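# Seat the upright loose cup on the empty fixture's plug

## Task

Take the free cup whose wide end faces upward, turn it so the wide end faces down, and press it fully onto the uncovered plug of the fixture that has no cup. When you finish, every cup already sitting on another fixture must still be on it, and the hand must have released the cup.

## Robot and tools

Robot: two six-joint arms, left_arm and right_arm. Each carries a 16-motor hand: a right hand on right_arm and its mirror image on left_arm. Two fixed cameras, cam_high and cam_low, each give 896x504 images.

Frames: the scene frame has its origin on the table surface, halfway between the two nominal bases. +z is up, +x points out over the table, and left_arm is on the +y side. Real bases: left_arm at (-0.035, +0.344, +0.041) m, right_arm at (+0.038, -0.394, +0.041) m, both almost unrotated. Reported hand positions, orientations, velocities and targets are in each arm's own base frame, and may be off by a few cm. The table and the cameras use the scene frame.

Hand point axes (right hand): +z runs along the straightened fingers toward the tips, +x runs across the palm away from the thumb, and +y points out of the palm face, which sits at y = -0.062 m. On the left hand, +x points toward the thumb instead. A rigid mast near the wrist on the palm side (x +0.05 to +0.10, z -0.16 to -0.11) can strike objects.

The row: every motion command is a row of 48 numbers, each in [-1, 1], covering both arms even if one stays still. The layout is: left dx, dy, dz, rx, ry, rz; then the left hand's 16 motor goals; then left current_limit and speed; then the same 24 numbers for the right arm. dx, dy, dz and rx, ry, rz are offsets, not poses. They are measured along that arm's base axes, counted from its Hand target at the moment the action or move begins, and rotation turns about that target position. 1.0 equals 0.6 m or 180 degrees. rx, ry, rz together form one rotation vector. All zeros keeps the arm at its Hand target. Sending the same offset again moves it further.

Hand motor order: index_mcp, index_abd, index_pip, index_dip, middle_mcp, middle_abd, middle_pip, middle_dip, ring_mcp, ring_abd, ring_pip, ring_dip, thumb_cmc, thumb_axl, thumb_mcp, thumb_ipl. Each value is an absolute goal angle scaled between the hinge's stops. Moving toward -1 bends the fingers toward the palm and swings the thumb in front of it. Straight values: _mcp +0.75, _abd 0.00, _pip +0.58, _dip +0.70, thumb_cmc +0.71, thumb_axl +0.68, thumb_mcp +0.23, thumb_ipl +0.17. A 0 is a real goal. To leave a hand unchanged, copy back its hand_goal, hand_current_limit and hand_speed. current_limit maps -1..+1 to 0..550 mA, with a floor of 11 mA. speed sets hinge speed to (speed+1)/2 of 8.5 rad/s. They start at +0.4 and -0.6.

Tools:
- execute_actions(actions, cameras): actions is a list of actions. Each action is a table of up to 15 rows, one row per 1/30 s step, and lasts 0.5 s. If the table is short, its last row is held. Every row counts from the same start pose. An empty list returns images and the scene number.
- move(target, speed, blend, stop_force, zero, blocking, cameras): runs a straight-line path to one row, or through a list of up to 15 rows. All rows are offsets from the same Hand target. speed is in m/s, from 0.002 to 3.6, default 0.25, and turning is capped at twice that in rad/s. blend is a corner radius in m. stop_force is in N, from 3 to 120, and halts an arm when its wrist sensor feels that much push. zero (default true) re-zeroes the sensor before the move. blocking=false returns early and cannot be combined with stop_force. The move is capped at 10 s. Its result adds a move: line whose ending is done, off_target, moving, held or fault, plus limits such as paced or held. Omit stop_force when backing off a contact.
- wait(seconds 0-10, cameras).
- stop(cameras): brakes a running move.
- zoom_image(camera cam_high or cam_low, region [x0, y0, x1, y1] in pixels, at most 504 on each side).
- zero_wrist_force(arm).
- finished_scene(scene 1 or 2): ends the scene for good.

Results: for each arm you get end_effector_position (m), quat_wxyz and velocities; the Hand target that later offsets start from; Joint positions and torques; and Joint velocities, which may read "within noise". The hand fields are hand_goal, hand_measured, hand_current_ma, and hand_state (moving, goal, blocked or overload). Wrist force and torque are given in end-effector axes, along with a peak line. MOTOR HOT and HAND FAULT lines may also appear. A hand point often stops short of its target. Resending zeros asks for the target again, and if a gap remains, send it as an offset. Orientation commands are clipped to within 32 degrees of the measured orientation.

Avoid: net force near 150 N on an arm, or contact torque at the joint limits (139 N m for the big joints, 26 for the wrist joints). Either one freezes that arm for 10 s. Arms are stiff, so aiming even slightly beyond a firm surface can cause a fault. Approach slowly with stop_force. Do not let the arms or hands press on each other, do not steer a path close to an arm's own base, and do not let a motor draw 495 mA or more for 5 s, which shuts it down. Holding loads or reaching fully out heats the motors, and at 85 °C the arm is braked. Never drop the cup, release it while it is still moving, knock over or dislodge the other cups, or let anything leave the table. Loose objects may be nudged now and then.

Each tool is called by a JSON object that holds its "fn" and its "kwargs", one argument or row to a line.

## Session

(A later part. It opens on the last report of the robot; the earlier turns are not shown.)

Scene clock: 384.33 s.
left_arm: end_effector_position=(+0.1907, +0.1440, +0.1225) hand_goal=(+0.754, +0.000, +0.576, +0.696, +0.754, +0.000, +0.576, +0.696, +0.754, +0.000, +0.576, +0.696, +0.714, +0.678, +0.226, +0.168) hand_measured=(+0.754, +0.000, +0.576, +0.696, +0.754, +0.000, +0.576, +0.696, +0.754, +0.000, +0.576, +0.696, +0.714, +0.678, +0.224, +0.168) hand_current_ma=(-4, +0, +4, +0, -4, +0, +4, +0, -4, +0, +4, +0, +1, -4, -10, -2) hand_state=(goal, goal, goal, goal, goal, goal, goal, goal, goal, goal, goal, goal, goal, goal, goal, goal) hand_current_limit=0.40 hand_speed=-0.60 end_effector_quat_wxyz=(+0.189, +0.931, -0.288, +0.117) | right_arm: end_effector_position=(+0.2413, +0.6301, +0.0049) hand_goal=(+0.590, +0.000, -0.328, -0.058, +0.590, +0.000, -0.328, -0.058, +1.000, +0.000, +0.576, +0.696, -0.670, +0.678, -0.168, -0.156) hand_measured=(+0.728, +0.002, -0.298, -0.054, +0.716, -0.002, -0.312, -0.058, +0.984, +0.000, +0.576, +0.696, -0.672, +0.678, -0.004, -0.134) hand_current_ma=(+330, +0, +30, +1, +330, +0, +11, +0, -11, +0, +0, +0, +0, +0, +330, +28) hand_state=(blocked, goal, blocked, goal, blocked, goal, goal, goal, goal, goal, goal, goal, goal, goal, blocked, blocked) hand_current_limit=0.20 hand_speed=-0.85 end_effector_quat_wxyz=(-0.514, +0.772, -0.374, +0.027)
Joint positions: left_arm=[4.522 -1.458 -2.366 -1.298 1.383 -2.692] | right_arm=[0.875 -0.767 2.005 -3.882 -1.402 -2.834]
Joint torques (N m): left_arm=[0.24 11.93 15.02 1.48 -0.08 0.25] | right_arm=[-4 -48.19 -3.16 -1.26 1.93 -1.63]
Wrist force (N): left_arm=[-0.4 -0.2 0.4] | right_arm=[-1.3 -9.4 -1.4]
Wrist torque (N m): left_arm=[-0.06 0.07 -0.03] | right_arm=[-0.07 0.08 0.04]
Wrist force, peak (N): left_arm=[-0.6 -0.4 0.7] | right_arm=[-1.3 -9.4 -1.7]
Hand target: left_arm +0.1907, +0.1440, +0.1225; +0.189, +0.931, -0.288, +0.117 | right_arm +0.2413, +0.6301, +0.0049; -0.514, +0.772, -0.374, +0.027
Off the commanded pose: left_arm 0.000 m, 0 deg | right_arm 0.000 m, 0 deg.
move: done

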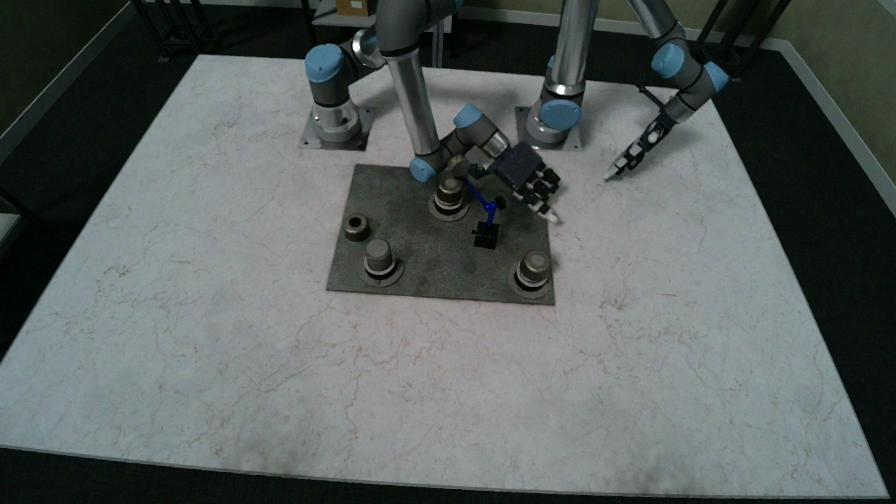

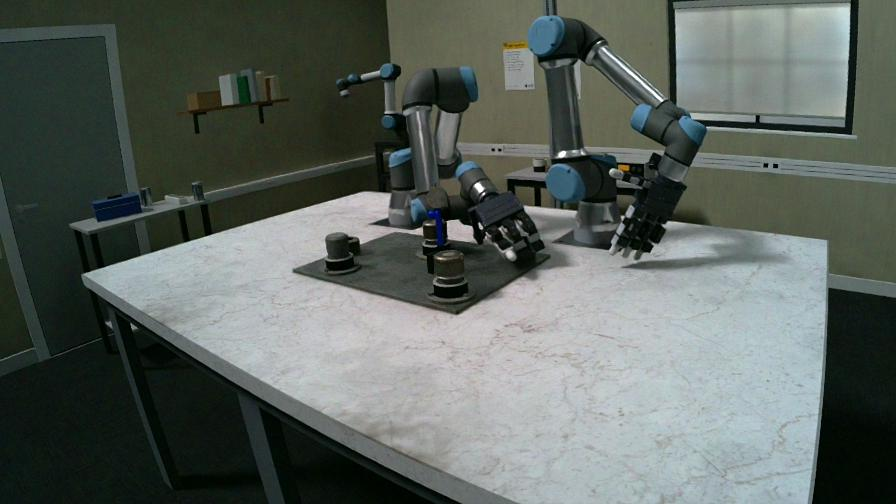

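{"fn": "move", "kwargs": {
  "target": [0,0,0,0,0,0,0.754,0,0.576,0.696,0.754,0,0.576,0.696,0.754,0,0.576,0.696,0.714,0.678,0.226,0.168,0.4,-0.6, 0,0,0.1667,0,0,0,0.589,0,-0.328,-0.058,0.589,0,-0.328,-0.058,1.0,0,0.576,0.696,-0.671,0.678,-0.169,-0.157,0.5,-0.85],
  "speed": 0.08,
  "cameras": ["all"]
}}

{"fn": "zoom_image", "kwargs": {
  "camera": "cam_high",
  "region": [470, 90, 590, 210]
}}

{"fn": "zoom_image", "kwargs": {
  "camera": "cam_low",
  "region": [450, 130, 570, 260]
}}

Scene clock: 392.53 s.
left_arm: end_effector_position=(+0.1907, +0.1440, +0.1225) hand_goal=(+0.754, +0.000, +0.576, +0.696, +0.754, +0.000, +0.576, +0.696, +0.754, +0.000, +0.576, +0.696, +0.714, +0.678, +0.226, +0.168) hand_measured=(+0.754, +0.000, +0.576, +0.696, +0.754, +0.000, +0.576, +0.696, +0.754, +0.000, +0.576, +0.696, +0.714, +0.678, +0.224, +0.168) hand_current_ma=(-4, +0, +4, +0, -4, +0, +4, +0, -4, +0, +4, +0, +1, -4, -10, -2) hand_state=(goal, goal, goal, goal, goal, goal, goal, goal, goal, goal, goal, goal, goal, goal, goal, goal) hand_current_limit=0.40 hand_speed=-0.60 end_effector_quat_wxyz=(+0.189, +0.931, -0.288, +0.117) | right_arm: end_effector_position=(+0.2413, +0.6302, +0.1049) hand_goal=(+0.590, +0.000, -0.328, -0.058, +0.590, +0.000, -0.328, -0.058, +1.000, +0.000, +0.576, +0.696, -0.670, +0.678, -0.168, -0.156) hand_measured=(+0.690, +0.002, -0.282, -0.044, +0.678, -0.004, -0.296, -0.042, +0.984, +0.000, +0.576, +0.696, -0.670, +0.678, -0.004, -0.106) hand_current_ma=(+240, +0, +60, +9, +198, -1, +31, +10, -11, +0, +0, +0, +0, +0, +413, +113) hand_state=(blocked, goal, blocked, goal, blocked, goal, blocked, goal, goal, goal, goal, goal, goal, goal, blocked, blocked) hand_current_limit=0.50 hand_speed=-0.85 end_effector_quat_wxyz=(-0.514, +0.772, -0.374, +0.027)
Joint positions: left_arm=[4.522 -1.458 -2.366 -1.298 1.383 -2.692] | right_arm=[0.875 -1.003 2.022 -3.663 -1.402 -2.834]
Joint torques (N m): left_arm=[-0.38 12.88 16.97 1.46 0.14 0.33] | right_arm=[-5.67 -42.14 -17.02 -3.83 -1.03 -1.32]
Wrist force (N): left_arm=[-0.3 0.0 0.4] | right_arm=[1.0 2.3 1.3]
Wrist torque (N m): left_arm=[-0.02 0.04 -0.02] | right_arm=[0.06 0.07 0.10]
Wrist force, peak (N): left_arm=[-0.7 -0.3 0.6] | right_arm=[-1.3 -9.8 -1.4]
Hand target: left_arm +0.1907, +0.1440, +0.1225; +0.189, +0.931, -0.288, +0.117 | right_arm +0.2413, +0.6301, +0.1049; -0.514, +0.772, -0.374, +0.027
Off the commanded pose: left_arm 0.000 m, 0 deg | right_arm 0.000 m, 0 deg.
move: done

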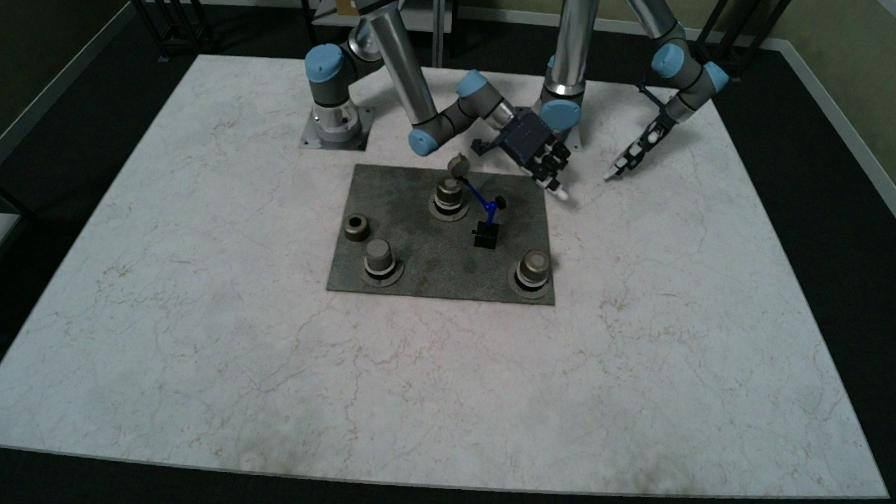

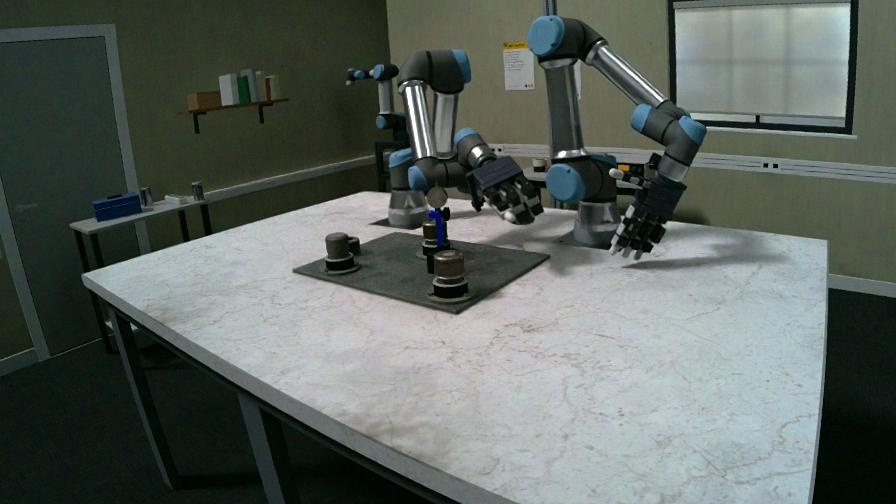

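Scaled by 4.200 from the camera's 896x504 image, which has a finer 1280x720 frame.

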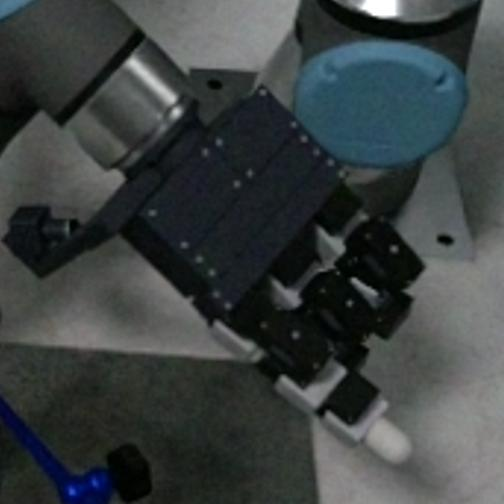

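Scaled by 3.877 from the camera's 896x504 image, which has a finer 1280x720 frame.

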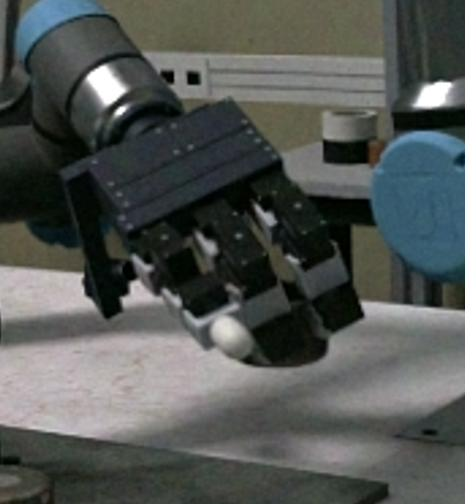

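{"fn": "move", "kwargs": {
  "target": [0,0.2,0.42,0,0,0,0.754,0,0.576,0.696,0.754,0,0.576,0.696,0.754,0,0.576,0.696,0.714,0.678,0.226,0.168,0.4,-0.6, 0.05,0.0,0.30,0,0,0,0.589,0,-0.328,-0.058,0.589,0,-0.328,-0.058,1.0,0,0.576,0.696,-0.671,0.678,-0.169,-0.157,0.5,-0.85],
  "speed": 0.15,
  "cameras": ["all"]
}}

{"fn": "zoom_image", "kwargs": {
  "camera": "cam_low",
  "region": [440, 80, 570, 220]
}}

Scene clock: 460.30 s.
left_arm: end_effector_position=(+0.1907, +0.2641, +0.3744) hand_goal=(+0.754, +0.000, +0.576, +0.696, +0.754, +0.000, +0.576, +0.696, +0.754, +0.000, +0.576, +0.696, +0.714, +0.678, +0.226, +0.168) hand_measured=(+0.754, +0.000, +0.576, +0.696, +0.754, +0.000, +0.576, +0.696, +0.754, +0.000, +0.576, +0.696, +0.714, +0.678, +0.224, +0.168) hand_current_ma=(-3, +0, +4, +0, -3, +0, +4, +0, -3, +0, +4, +0, +2, -4, -13, -2) hand_state=(goal, goal, goal, goal, goal, goal, goal, goal, goal, goal, goal, goal, goal, goal, goal, goal) hand_current_limit=0.40 hand_speed=-0.60 end_effector_quat_wxyz=(+0.189, +0.931, -0.288, +0.117) | right_arm: end_effector_position=(+0.2713, +0.6301, +0.2850) hand_goal=(+0.590, +0.000, -0.328, -0.058, +0.590, +0.000, -0.328, -0.058, +1.000, +0.000, +0.576, +0.696, -0.670, +0.678, -0.168, -0.156) hand_measured=(+0.690, +0.002, -0.282, -0.044, +0.678, -0.004, -0.296, -0.042, +0.984, +0.000, +0.576, +0.696, -0.670, +0.678, -0.004, -0.106) hand_current_ma=(+237, +0, +61, +9, +195, -1, +32, +10, -11, +0, +0, +0, +0, +0, +413, +115) hand_state=(blocked, goal, blocked, goal, blocked, goal, blocked, goal, goal, goal, goal, goal, goal, goal, blocked, blocked) hand_current_limit=0.50 hand_speed=-0.85 end_effector_quat_wxyz=(-0.514, +0.772, -0.374, +0.027)
Joint positions: left_arm=[4.571 -1.515 -1.618 -1.997 1.403 -2.647] | right_arm=[0.829 -1.301 1.852 -3.191 -1.362 -2.857]
Joint torques (N m): left_arm=[-11.49 26.39 25.49 0.07 -0.03 -1.48] | right_arm=[5.75 -28.28 -14.66 -2.13 -1.44 0.92]
Wrist force (N): left_arm=[-0.2 -0.1 -0.5] | right_arm=[0.8 2.0 1.4]
Wrist torque (N m): left_arm=[-0.04 0.02 -0.14] | right_arm=[0.02 0.09 0.22]
Wrist force, peak (N): left_arm=[-0.4 0.1 2.1] | right_arm=[1.2 3.4 1.8]
Hand target: left_arm +0.1907, +0.2640, +0.3745; +0.189, +0.931, -0.288, +0.117 | right_arm +0.2713, +0.6301, +0.2849; -0.514, +0.772, -0.374, +0.027
Off the commanded pose: left_arm 0.000 m, 0 deg | right_arm 0.000 m, 0 deg.
move: done

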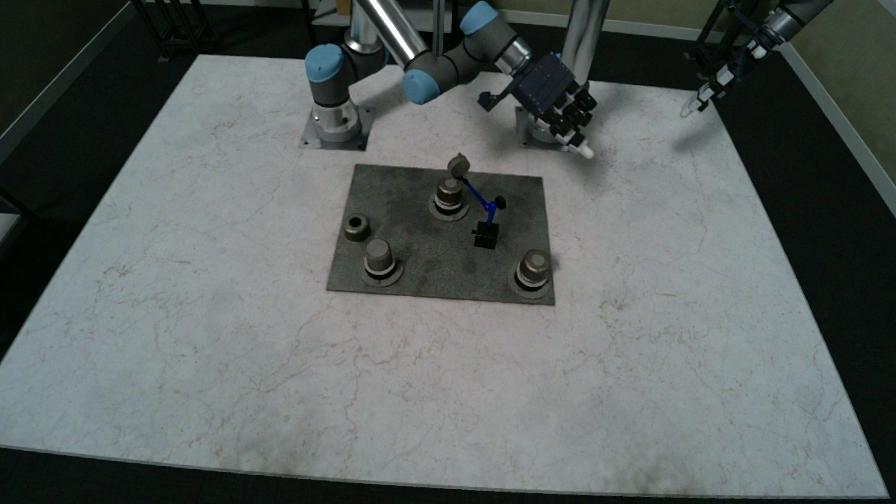

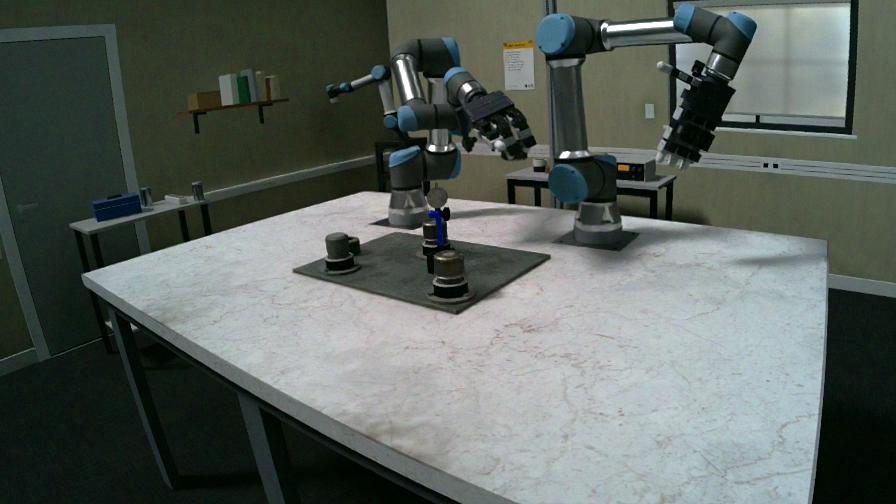

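Scaled by 3.600 from the camera's 896x504 image, which has a finer 1280x720 frame.

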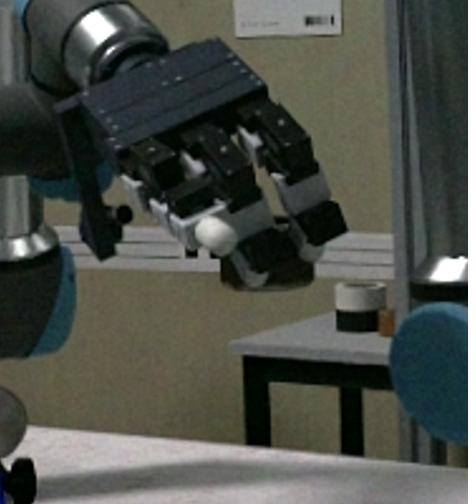

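{"fn": "move", "kwargs": {
  "target": [0,0,0,0,0,0,0.754,0,0.576,0.696,0.754,0,0.576,0.696,0.754,0,0.576,0.696,0.714,0.678,0.226,0.168,0.4,-0.6, 0.181,0.3515,-0.1415,-0.1074,-0.5053,0.2426,0.589,0,-0.328,-0.058,0.589,0,-0.328,-0.058,1.0,0,0.576,0.696,-0.671,0.678,-0.169,-0.157,0.5,-0.85],
  "speed": 0.2,
  "cameras": ["all"]
}}

{"fn": "zoom_image", "kwargs": {
  "camera": "cam_low",
  "region": [490, 80, 690, 260]
}}

{"fn": "zoom_image", "kwargs": {
  "camera": "cam_high",
  "region": [490, 80, 690, 260]
}}

Scene clock: 470.50 s.
left_arm: end_effector_position=(+0.1907, +0.2640, +0.3745) hand_goal=(+0.754, +0.000, +0.576, +0.696, +0.754, +0.000, +0.576, +0.696, +0.754, +0.000, +0.576, +0.696, +0.714, +0.678, +0.226, +0.168) hand_measured=(+0.754, +0.000, +0.576, +0.696, +0.754, +0.000, +0.576, +0.696, +0.754, +0.000, +0.576, +0.696, +0.714, +0.678, +0.224, +0.168) hand_current_ma=(-3, +0, +4, +0, -3, +0, +4, +0, -3, +0, +4, +0, +2, -4, -13, -2) hand_state=(goal, goal, goal, goal, goal, goal, goal, goal, goal, goal, goal, goal, goal, goal, goal, goal) hand_current_limit=0.40 hand_speed=-0.60 end_effector_quat_wxyz=(+0.189, +0.931, -0.288, +0.117) | right_arm: end_effector_position=(+0.3799, +0.8410, +0.1999) hand_goal=(+0.590, +0.000, -0.328, -0.058, +0.590, +0.000, -0.328, -0.058, +1.000, +0.000, +0.576, +0.696, -0.670, +0.678, -0.168, -0.156) hand_measured=(+0.688, +0.008, -0.276, -0.044, +0.660, -0.004, -0.296, -0.042, +0.992, +0.002, +0.576, +0.696, -0.646, +0.686, -0.004, -0.102) hand_current_ma=(+236, +3, +72, +9, +132, -1, +32, +11, -4, +0, +0, +0, +21, +5, +412, +125) hand_state=(blocked, goal, blocked, goal, blocked, goal, blocked, goal, goal, goal, goal, goal, blocked, goal, blocked, blocked) hand_current_limit=0.50 hand_speed=-0.85 end_effector_quat_wxyz=(-0.475, +0.663, +0.382, +0.435)
Joint positions: left_arm=[4.571 -1.515 -1.618 -1.997 1.403 -2.647] | right_arm=[0.994 -0.632 1.245 -3.573 -1.218 -4.47]
Joint torques (N m): left_arm=[-13.88 28.41 25.87 -0.15 -1.1 -2.2] | right_arm=[-1.95 -66.68 -13.39 -4.37 -0.91 -2.23]
Wrist force (N): left_arm=[-0.3 0.3 -0.4] | right_arm=[-0.8 2.4 1.1]
Wrist torque (N m): left_arm=[0.00 0.05 -0.16] | right_arm=[0.17 -0.08 0.26]
Wrist force, peak (N): left_arm=[-0.4 0.5 -0.6] | right_arm=[-1.0 2.5 1.7]
Hand target: left_arm +0.1907, +0.2640, +0.3745; +0.189, +0.931, -0.288, +0.117 | right_arm +0.3799, +0.8410, +0.2000; -0.475, +0.663, +0.382, +0.435
Off the commanded pose: left_arm 0.000 m, 0 deg | right_arm 0.000 m, 0 deg.
move: done

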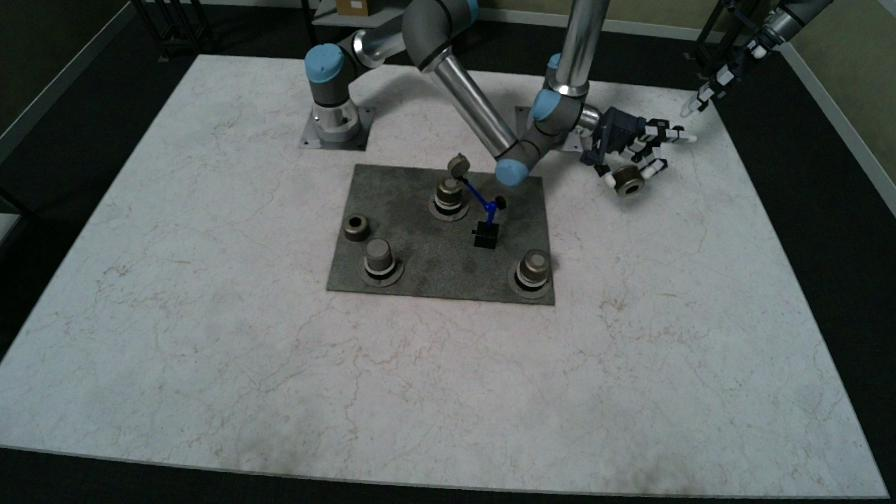

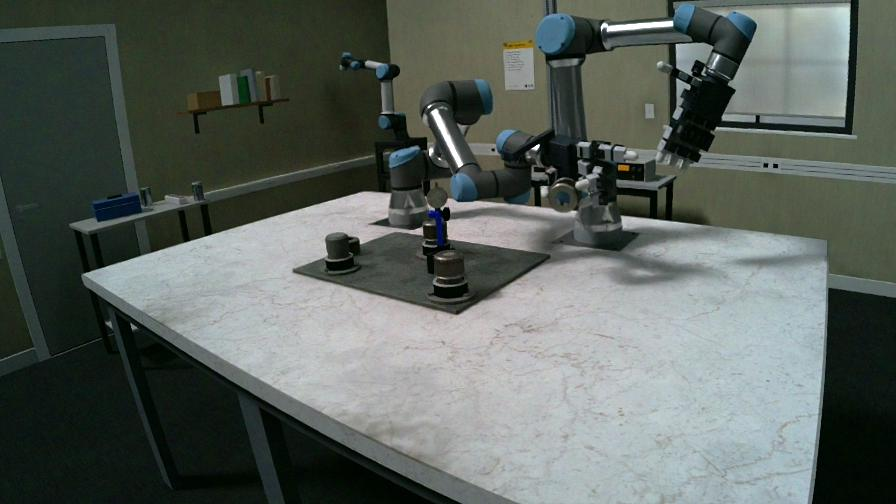

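Scaled by 2.520 from the camera's 896x504 image, which has a finer 1280x720 frame.

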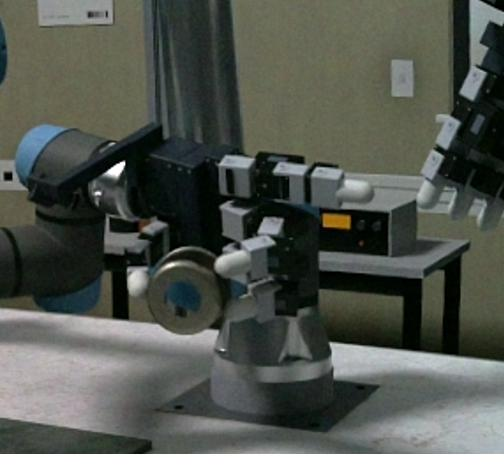

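Scaled by 2.520 from the camera's 896x504 image, which has a finer 1280x720 frame.

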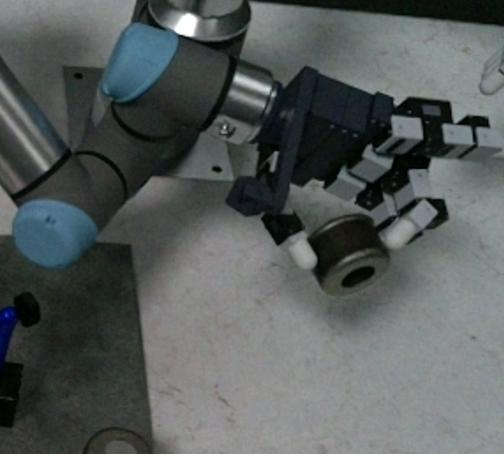

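{"fn": "move", "kwargs": {
  "target": [0,0,0,0,0,0,0.754,0,0.576,0.696,0.754,0,0.576,0.696,0.754,0,0.576,0.696,0.714,0.678,0.226,0.168,0.4,-0.6, 0,0,-0.275,0,0,0,0.589,0,-0.328,-0.058,0.589,0,-0.328,-0.058,1.0,0,0.576,0.696,-0.671,0.678,-0.169,-0.157,0.5,-0.85],
  "speed": 0.15,
  "cameras": ["all"]
}}

{"fn": "zoom_image", "kwargs": {
  "camera": "cam_low",
  "region": [500, 130, 660, 280]
}}

{"fn": "move", "kwargs": {
  "target": [0,0,0,0,0,0,0.754,0,0.576,0.696,0.754,0,0.576,0.696,0.754,0,0.576,0.696,0.714,0.678,0.226,0.168,0.4,-0.6, 0,0,-0.083,0,0,0,0.589,0,-0.328,-0.058,0.589,0,-0.328,-0.058,1.0,0,0.576,0.696,-0.671,0.678,-0.169,-0.157,0.5,-0.85],
  "speed": 0.015,
  "stop_force": 4,
  "cameras": ["all"]
}}

{"fn": "zoom_image", "kwargs": {
  "camera": "cam_low",
  "region": [500, 130, 660, 280]
}}

Scene clock: 482.17 s.
left_arm: end_effector_position=(+0.1907, +0.2640, +0.3745) hand_goal=(+0.754, +0.000, +0.576, +0.696, +0.754, +0.000, +0.576, +0.696, +0.754, +0.000, +0.576, +0.696, +0.714, +0.678, +0.226, +0.168) hand_measured=(+0.754, +0.000, +0.576, +0.696, +0.754, +0.000, +0.576, +0.696, +0.754, +0.000, +0.576, +0.696, +0.714, +0.678, +0.224, +0.168) hand_current_ma=(-3, +0, +4, +0, -3, +0, +4, +0, -3, +0, +4, +0, +2, -4, -13, -2) hand_state=(goal, goal, goal, goal, goal, goal, goal, goal, goal, goal, goal, goal, goal, goal, goal, goal) hand_current_limit=0.40 hand_speed=-0.60 end_effector_quat_wxyz=(+0.189, +0.931, -0.288, +0.117) | right_arm: end_effector_position=(+0.3792, +0.8408, +0.0606) hand_goal=(+0.590, +0.000, -0.328, -0.058, +0.590, +0.000, -0.328, -0.058, +1.000, +0.000, +0.576, +0.696, -0.670, +0.678, -0.168, -0.156) hand_measured=(+0.688, +0.012, -0.272, -0.042, +0.646, -0.002, -0.296, -0.042, +0.994, +0.004, +0.576, +0.696, -0.640, +0.688, -0.004, -0.102) hand_current_ma=(+233, +5, +81, +10, +94, +0, +32, +11, -3, +1, +0, +0, +31, +7, +413, +126) hand_state=(blocked, goal, blocked, goal, blocked, goal, blocked, goal, goal, goal, goal, goal, blocked, goal, blocked, blocked) hand_current_limit=0.50 hand_speed=-0.85 end_effector_quat_wxyz=(-0.475, +0.663, +0.382, +0.434)
Joint positions: left_arm=[4.571 -1.515 -1.618 -1.997 1.403 -2.647] | right_arm=[0.994 -0.406 1.208 -3.759 -1.218 -4.47]
Joint torques (N m): left_arm=[-13.96 25.96 25 0 -1.08 -2.14] | right_arm=[0.39 -61.73 -17.88 -2.43 0.15 -0.33]
Wrist force (N): left_arm=[-0.1 0.3 -0.3] | right_arm=[-0.9 2.3 1.0]
Wrist torque (N m): left_arm=[0.00 0.02 -0.14] | right_arm=[0.16 -0.07 0.28]
Wrist force, peak (N): left_arm=[-0.5 0.4 -0.7] | right_arm=[-4.7 3.9 1.5]
Hand target: left_arm +0.1907, +0.2640, +0.3745; +0.189, +0.931, -0.288, +0.117 | right_arm +0.3792, +0.8408, +0.0606; -0.475, +0.663, +0.382, +0.434 (not the last commanded pose)
Off the commanded pose: left_arm 0.000 m, 0 deg | right_arm 0.026 m, 0 deg.
FORCE FAULT: contact force on the right arm reached its limit, and that arm stopped. The contact can be on any part of that arm, not only on its tool. That arm's remaining commands of this call were not run. That arm is still stopped at the end of this call. That arm stays stopped for about 10 more seconds. Until then a move that you send moves the other arm only, and its call returns only when the move has ended. Once the stop has ended, the next robot result says so. If the stop ends while you think or write, that arm runs what you send next, counted from a new Hand target: where the arm stands when the stop ends. While its stop runs, that arm, its gripper or tool too, takes no new command. Until it ends, the stop uses up actions while you think or wait. An arm that is not stopped still takes commands.
move: fault (right_arm)

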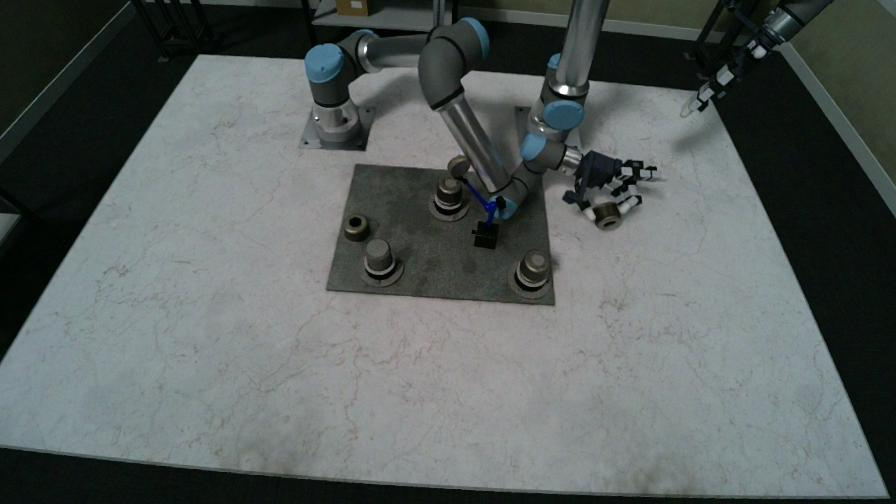

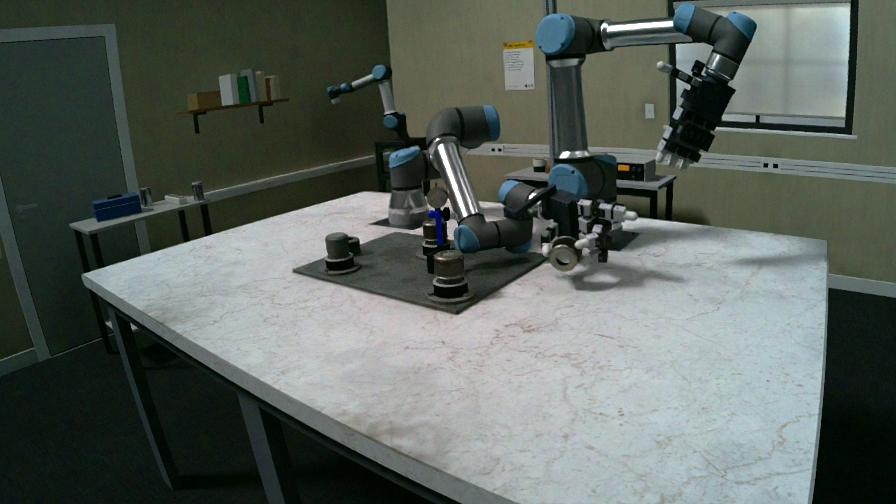

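Scaled by 3.150 from the camera's 896x504 image, which has a finer 1280x720 frame.

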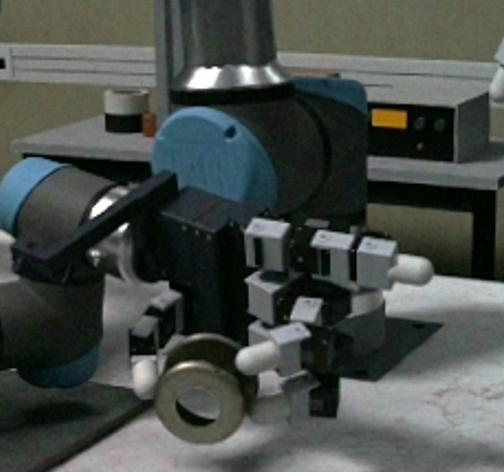

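not run: an earlier result of this reply reported a stop or a fault. Calls in your next reply go to the robot.

Scaled by 3.150 from the camera's 896x504 image, which has a finer 1280x720 frame.

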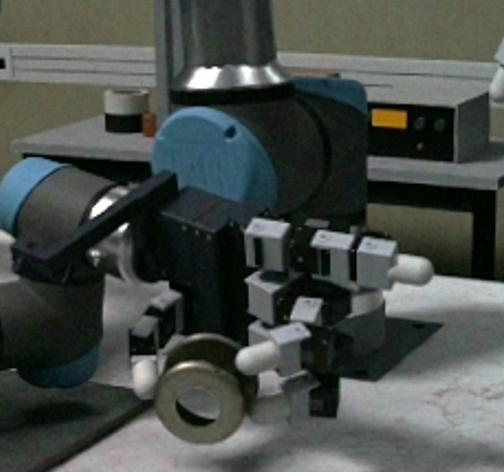

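{"fn": "execute_actions", "kwargs": {
  "actions": []
}}

Scene clock: 509.00 s.
left_arm: end_effector_position=(+0.1907, +0.2640, +0.3745) hand_goal=(+0.754, +0.000, +0.576, +0.696, +0.754, +0.000, +0.576, +0.696, +0.754, +0.000, +0.576, +0.696, +0.714, +0.678, +0.226, +0.168) hand_measured=(+0.754, +0.000, +0.576, +0.696, +0.754, +0.000, +0.576, +0.696, +0.754, +0.000, +0.576, +0.696, +0.714, +0.678, +0.224, +0.168) hand_current_ma=(-3, +0, +4, +0, -3, +0, +4, +0, -3, +0, +4, +0, +2, -4, -13, -2) hand_state=(goal, goal, goal, goal, goal, goal, goal, goal, goal, goal, goal, goal, goal, goal, goal, goal) hand_current_limit=0.40 hand_speed=-0.60 end_effector_quat_wxyz=(+0.189, +0.931, -0.288, +0.117) | right_arm: end_effector_position=(+0.3792, +0.8408, +0.0606) hand_goal=(+0.590, +0.000, -0.328, -0.058, +0.590, +0.000, -0.328, -0.058, +1.000, +0.000, +0.576, +0.696, -0.670, +0.678, -0.168, -0.156) hand_measured=(+0.688, +0.012, -0.272, -0.042, +0.646, -0.002, -0.296, -0.042, +0.994, +0.004, +0.576, +0.696, -0.640, +0.688, -0.004, -0.102) hand_current_ma=(+233, +5, +81, +10, +94, +0, +32, +11, -3, +1, +0, +0, +31, +7, +413, +126) hand_state=(blocked, goal, blocked, goal, blocked, goal, blocked, goal, goal, goal, goal, goal, blocked, goal, blocked, blocked) hand_current_limit=0.50 hand_speed=-0.85 end_effector_quat_wxyz=(-0.475, +0.663, +0.382, +0.434)
Joint positions: left_arm=[4.571 -1.515 -1.618 -1.997 1.403 -2.647] | right_arm=[0.994 -0.406 1.208 -3.759 -1.218 -4.47]
Joint velocities: within noise
Joint torques (N m): left_arm=[-14.01 21.95 25.63 -0.04 -0.84 -2.05] | right_arm=[1.07 -62.68 -18.3 -2.4 0.56 -0.46]
Wrist force (N): left_arm=[-0.2 0.5 -0.2] | right_arm=[-0.7 2.2 1.1]
Wrist torque (N m): left_arm=[0.03 0.03 -0.15] | right_arm=[0.14 -0.10 0.30]
Wrist force, peak (N): left_arm=[-0.3 0.4 -0.6] | right_arm=[-0.8 2.3 1.2]
Hand target: left_arm +0.1907, +0.2640, +0.3745; +0.189, +0.931, -0.288, +0.117 | right_arm +0.3792, +0.8408, +0.0606; -0.475, +0.663, +0.382, +0.434 (not the last commanded pose)
Off the commanded pose: left_arm 0.000 m, 0 deg | right_arm 0.026 m, 0 deg.
FORCE FAULT, CONTINUED: the right arm's stop, for the force fault that an earlier result reported, is over. The rest of the stop counts as 20 of the actions that you can send in this scene. That arm's target is now where it stood when the stop ended, not its last command. That arm accepts commands again.

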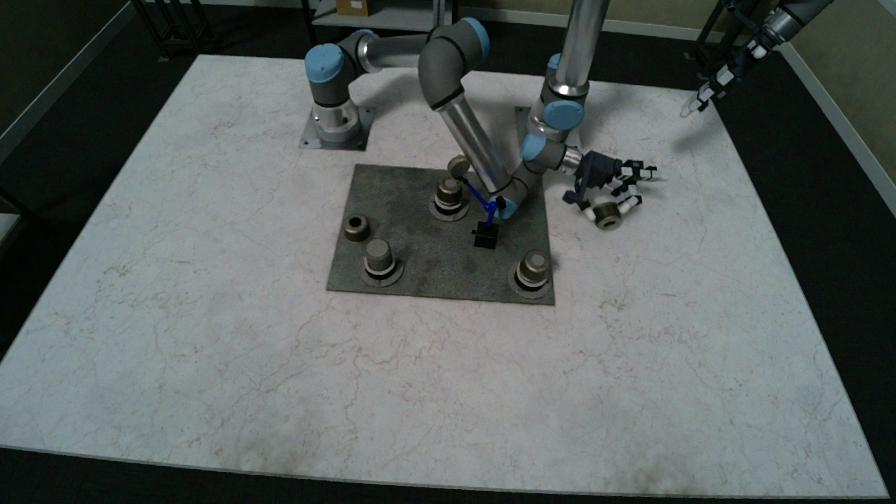

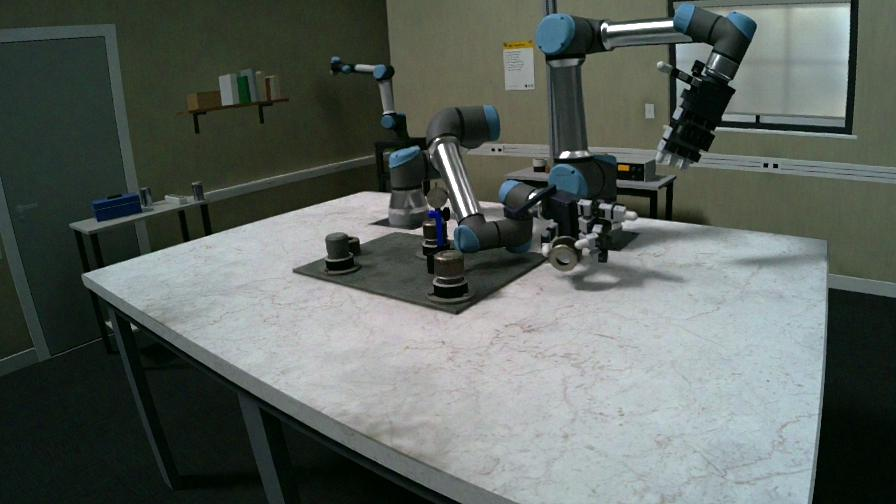

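{"fn": "move", "kwargs": {
  "target": [
    [0,0,0,0,0,0,0.754,0,0.576,0.696,0.754,0,0.576,0.696,0.754,0,0.576,0.696,0.714,0.678,0.226,0.168,0.4,-0.6,0,0,0.1333,0,0,0,0.589,0,-0.328,-0.058,0.589,0,-0.328,-0.058,1.0,0,0.576,0.696,-0.671,0.678,-0.169,-0.157,0.5,-0.85],
    [0,0,0,0,0,0,0.754,0,0.576,0.696,0.754,0,0.576,0.696,0.754,0,0.576,0.696,0.714,0.678,0.226,0.168,0.4,-0.6,-0.1333,0.1,0.1333,0,0,0,0.589,0,-0.328,-0.058,0.589,0,-0.328,-0.058,1.0,0,0.576,0.696,-0.671,0.678,-0.169,-0.157,0.5,-0.85]
  ],
  "speed": 0.15,
  "blend": 0.03,
  "cameras": ["all"]
}}

Scene clock: 527.93 s.
left_arm: end_effector_position=(+0.1907, +0.2640, +0.3745) hand_goal=(+0.754, +0.000, +0.576, +0.696, +0.754, +0.000, +0.576, +0.696, +0.754, +0.000, +0.576, +0.696, +0.714, +0.678, +0.226, +0.168) hand_measured=(+0.754, +0.000, +0.576, +0.696, +0.754, +0.000, +0.576, +0.696, +0.754, +0.000, +0.576, +0.696, +0.714, +0.678, +0.224, +0.168) hand_current_ma=(-3, +0, +4, +0, -3, +0, +4, +0, -3, +0, +4, +0, +2, -4, -13, -2) hand_state=(goal, goal, goal, goal, goal, goal, goal, goal, goal, goal, goal, goal, goal, goal, goal, goal) hand_current_limit=0.40 hand_speed=-0.60 end_effector_quat_wxyz=(+0.189, +0.931, -0.288, +0.117) | right_arm: end_effector_position=(+0.3135, +0.8894, +0.1406) hand_goal=(+0.590, +0.000, -0.328, -0.058, +0.590, +0.000, -0.328, -0.058, +1.000, +0.000, +0.576, +0.696, -0.670, +0.678, -0.168, -0.156) hand_measured=(+0.686, +0.012, -0.272, -0.042, +0.642, -0.002, -0.296, -0.042, +0.996, +0.004, +0.576, +0.696, -0.638, +0.690, -0.004, -0.102) hand_current_ma=(+228, +5, +83, +11, +82, +0, +32, +10, -1, +1, +0, +0, +34, +8, +412, +128) hand_state=(blocked, goal, blocked, goal, blocked, goal, blocked, goal, goal, goal, goal, goal, blocked, goal, blocked, blocked) hand_current_limit=0.50 hand_speed=-0.85 end_effector_quat_wxyz=(-0.475, +0.663, +0.382, +0.434)
Joint positions: left_arm=[4.571 -1.515 -1.618 -1.997 1.403 -2.647] | right_arm=[1.111 -0.492 1.133 -3.605 -1.332 -4.448]
Joint torques (N m): left_arm=[-14.58 21.71 25.62 0.05 -0.66 -1.92] | right_arm=[-3.25 -74.1 -10.03 -5.01 1.92 -0.78]
Wrist force (N): left_arm=[-0.3 0.3 -0.2] | right_arm=[-0.5 2.4 0.8]
Wrist torque (N m): left_arm=[-0.01 0.03 -0.15] | right_arm=[0.17 -0.11 0.29]
Wrist force, peak (N): left_arm=[-0.1 0.6 -0.7] | right_arm=[1.9 9.9 -0.1]
Hand target: left_arm +0.1907, +0.2640, +0.3745; +0.189, +0.931, -0.288, +0.117 | right_arm +0.3135, +0.8893, +0.1407; -0.475, +0.663, +0.383, +0.434 (not the last commanded pose)
Off the commanded pose: left_arm 0.000 m, 0 deg | right_arm 0.018 m, 0 deg.
move: held (right_arm; a check stopped the path); path passed 1 of 2 targets; limits=held
pose unreachable (right arm): on one or more control steps of this call, first in action 0 (counted from 0), this arm could not follow its commanded pose, so it was not sent that pose on those steps. It may still have moved: this result reports where it is.
cause: moving toward the commanded pose would bring a part of the arm too close to another arm (a part of this arm just beyond joint 5 (wrist 2) and a part of the left arm just beyond its joint 2 (shoulder lift), 14 mm apart when this arm was first held).

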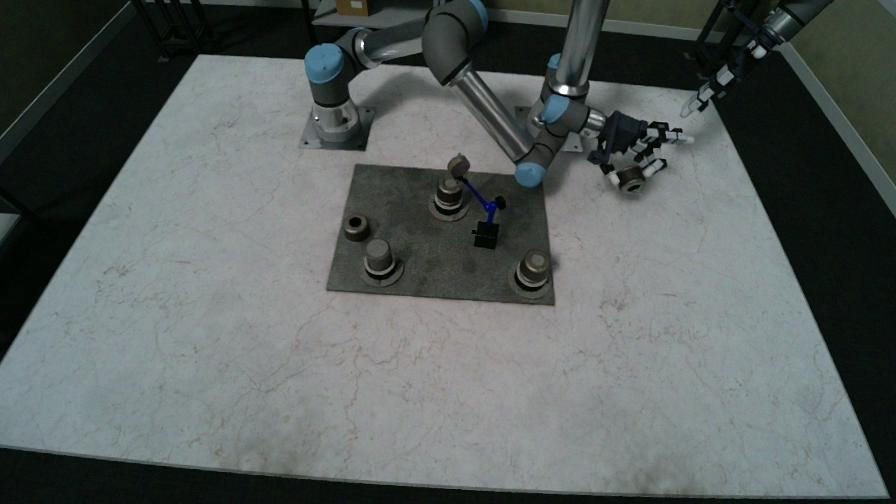

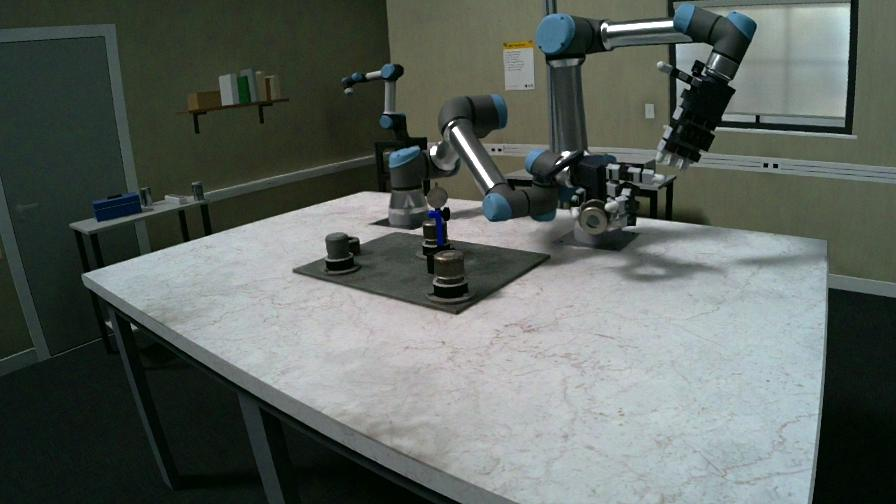

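{"fn": "move", "kwargs": {
  "target": [
    [0,0,0,0,0,0,0.754,0,0.576,0.696,0.754,0,0.576,0.696,0.754,0,0.576,0.696,0.714,0.678,0.226,0.168,0.4,-0.6,0.0642,-0.0488,0.4655,0,0,0,0.589,0,-0.328,-0.058,0.589,0,-0.328,-0.058,1.0,0,0.576,0.696,-0.671,0.678,-0.169,-0.157,0.5,-0.85],
    [0,0,0,0,0,0,0.754,0,0.576,0.696,0.754,0,0.576,0.696,0.754,0,0.576,0.696,0.714,0.678,0.226,0.168,0.4,-0.6,0.3108,-0.8155,0.4655,0,0,-0.0889,0.589,0,-0.328,-0.058,0.589,0,-0.328,-0.058,1.0,0,0.576,0.696,-0.671,0.678,-0.169,-0.157,0.5,-0.85]
  ],
  "speed": 0.25,
  "blend": 0.05
}}

{"fn": "wait", "kwargs": {
  "seconds": 0.2,
  "cameras": ["all"]
}}

Scene clock: 632.83 s.
left_arm: end_effector_position=(+0.1907, +0.2640, +0.3745) hand_goal=(+0.754, +0.000, +0.576, +0.696, +0.754, +0.000, +0.576, +0.696, +0.754, +0.000, +0.576, +0.696, +0.714, +0.678, +0.226, +0.168) hand_measured=(+0.754, +0.000, +0.576, +0.696, +0.754, +0.000, +0.576, +0.696, +0.754, +0.000, +0.576, +0.696, +0.714, +0.678, +0.224, +0.168) hand_current_ma=(-3, +0, +4, +0, -3, +0, +4, +0, -3, +0, +4, +0, +2, -4, -13, -2) hand_state=(goal, goal, goal, goal, goal, goal, goal, goal, goal, goal, goal, goal, goal, goal, goal, goal) hand_current_limit=0.40 hand_speed=-0.60 end_effector_quat_wxyz=(+0.189, +0.931, -0.288, +0.117) | right_arm: end_effector_position=(+0.5000, +0.4000, +0.4200) hand_goal=(+0.590, +0.000, -0.328, -0.058, +0.590, +0.000, -0.328, -0.058, +1.000, +0.000, +0.576, +0.696, -0.670, +0.678, -0.168, -0.156) hand_measured=(+0.686, +0.012, -0.272, -0.042, +0.642, -0.002, -0.296, -0.042, +0.996, +0.004, +0.576, +0.696, -0.638, +0.690, -0.004, -0.102) hand_current_ma=(+228, +5, +83, +11, +82, +0, +32, +10, -1, +1, +0, +0, +35, +9, +412, +128) hand_state=(blocked, goal, blocked, goal, blocked, goal, blocked, goal, goal, goal, goal, goal, blocked, goal, blocked, blocked) hand_current_limit=0.50 hand_speed=-0.85 end_effector_quat_wxyz=(-0.410, +0.710, +0.286, +0.496)
Joint positions: left_arm=[4.571 -1.515 -1.618 -1.997 1.403 -2.647] | right_arm=[0.304 -1.534 2.005 -3.375 -0.816 -4.57]
Joint torques (N m): left_arm=[-14.47 18.97 25.9 0.04 -0.34 -2.1] | right_arm=[-5.85 -25.14 -20.39 -4.65 2.3 0.14]
Wrist force (N): left_arm=[-0.1 0.0 -0.6] | right_arm=[-0.7 1.8 0.7]
Wrist torque (N m): left_arm=[-0.02 0.01 -0.12] | right_arm=[0.13 -0.09 0.33]
Wrist force, peak (N): left_arm=[-0.2 0.9 -0.2] | right_arm=[-3.6 2.2 1.6]
Hand target: left_arm +0.1907, +0.2640, +0.3745; +0.189, +0.931, -0.288, +0.117 | right_arm +0.5000, +0.4000, +0.4200; -0.410, +0.710, +0.287, +0.496
Off the commanded pose: left_arm 0.000 m, 0 deg | right_arm 0.000 m, 0 deg.
move: done

Scene clock: 633.03 s.
left_arm: end_effector_position=(+0.1907, +0.2640, +0.3745) hand_goal=(+0.754, +0.000, +0.576, +0.696, +0.754, +0.000, +0.576, +0.696, +0.754, +0.000, +0.576, +0.696, +0.714, +0.678, +0.226, +0.168) hand_measured=(+0.754, +0.000, +0.576, +0.696, +0.754, +0.000, +0.576, +0.696, +0.754, +0.000, +0.576, +0.696, +0.714, +0.678, +0.224, +0.168) hand_current_ma=(-3, +0, +4, +0, -3, +0, +4, +0, -3, +0, +4, +0, +2, -4, -13, -2) hand_state=(goal, goal, goal, goal, goal, goal, goal, goal, goal, goal, goal, goal, goal, goal, goal, goal) hand_current_limit=0.40 hand_speed=-0.60 end_effector_quat_wxyz=(+0.189, +0.931, -0.288, +0.117) | right_arm: end_effector_position=(+0.5000, +0.4001, +0.4200) hand_goal=(+0.590, +0.000, -0.328, -0.058, +0.590, +0.000, -0.328, -0.058, +1.000, +0.000, +0.576, +0.696, -0.670, +0.678, -0.168, -0.156) hand_measured=(+0.686, +0.012, -0.272, -0.042, +0.642, -0.002, -0.296, -0.042, +0.996, +0.004, +0.576, +0.696, -0.638, +0.690, -0.004, -0.102) hand_current_ma=(+228, +5, +83, +11, +82, +0, +32, +10, -1, +1, +0, +0, +35, +9, +412, +128) hand_state=(blocked, goal, blocked, goal, blocked, goal, blocked, goal, goal, goal, goal, goal, blocked, goal, blocked, blocked) hand_current_limit=0.50 hand_speed=-0.85 end_effector_quat_wxyz=(-0.410, +0.710, +0.287, +0.496)
Joint positions: left_arm=[4.571 -1.515 -1.618 -1.997 1.403 -2.647] | right_arm=[0.304 -1.534 2.005 -3.375 -0.815 -4.57]
Joint torques (N m): left_arm=[-14.05 18.37 25.24 0.17 -0.3 -1.76] | right_arm=[-7.76 -23.82 -17.08 -4.84 2.27 -0.5]
Wrist force (N): left_arm=[-0.2 0.2 -0.4] | right_arm=[-0.4 1.9 0.8]
Wrist torque (N m): left_arm=[0.00 0.02 -0.14] | right_arm=[0.14 -0.13 0.35]
Wrist force, peak (N): left_arm=[0.1 0.5 -0.5] | right_arm=[-0.7 1.8 0.8]
Hand target: left_arm +0.1907, +0.2640, +0.3745; +0.189, +0.931, -0.288, +0.117 | right_arm +0.5000, +0.4000, +0.4200; -0.410, +0.710, +0.287, +0.496
Off the commanded pose: left_arm 0.000 m, 0 deg | right_arm 0.000 m, 0 deg.
wait: 0.20 s; at rest by 0.17 s

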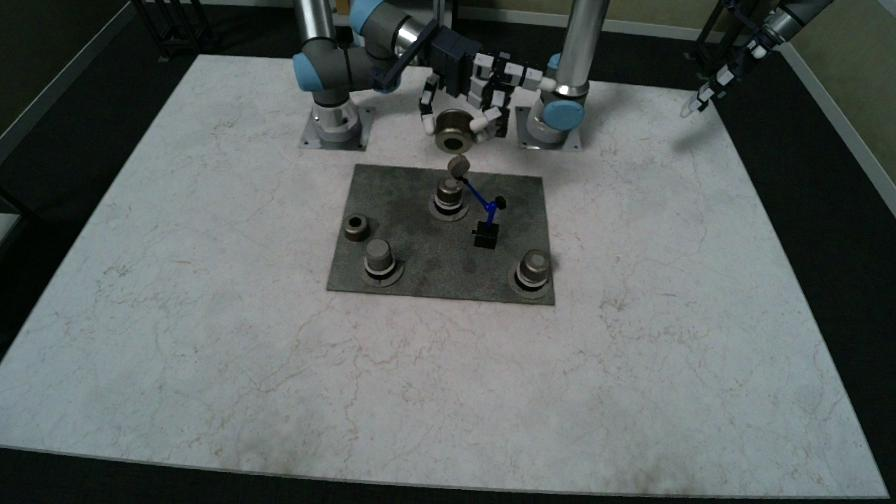

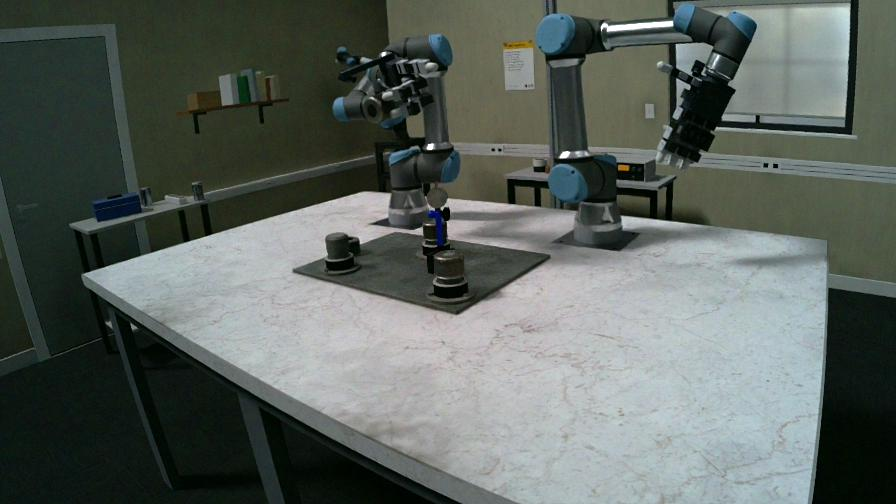

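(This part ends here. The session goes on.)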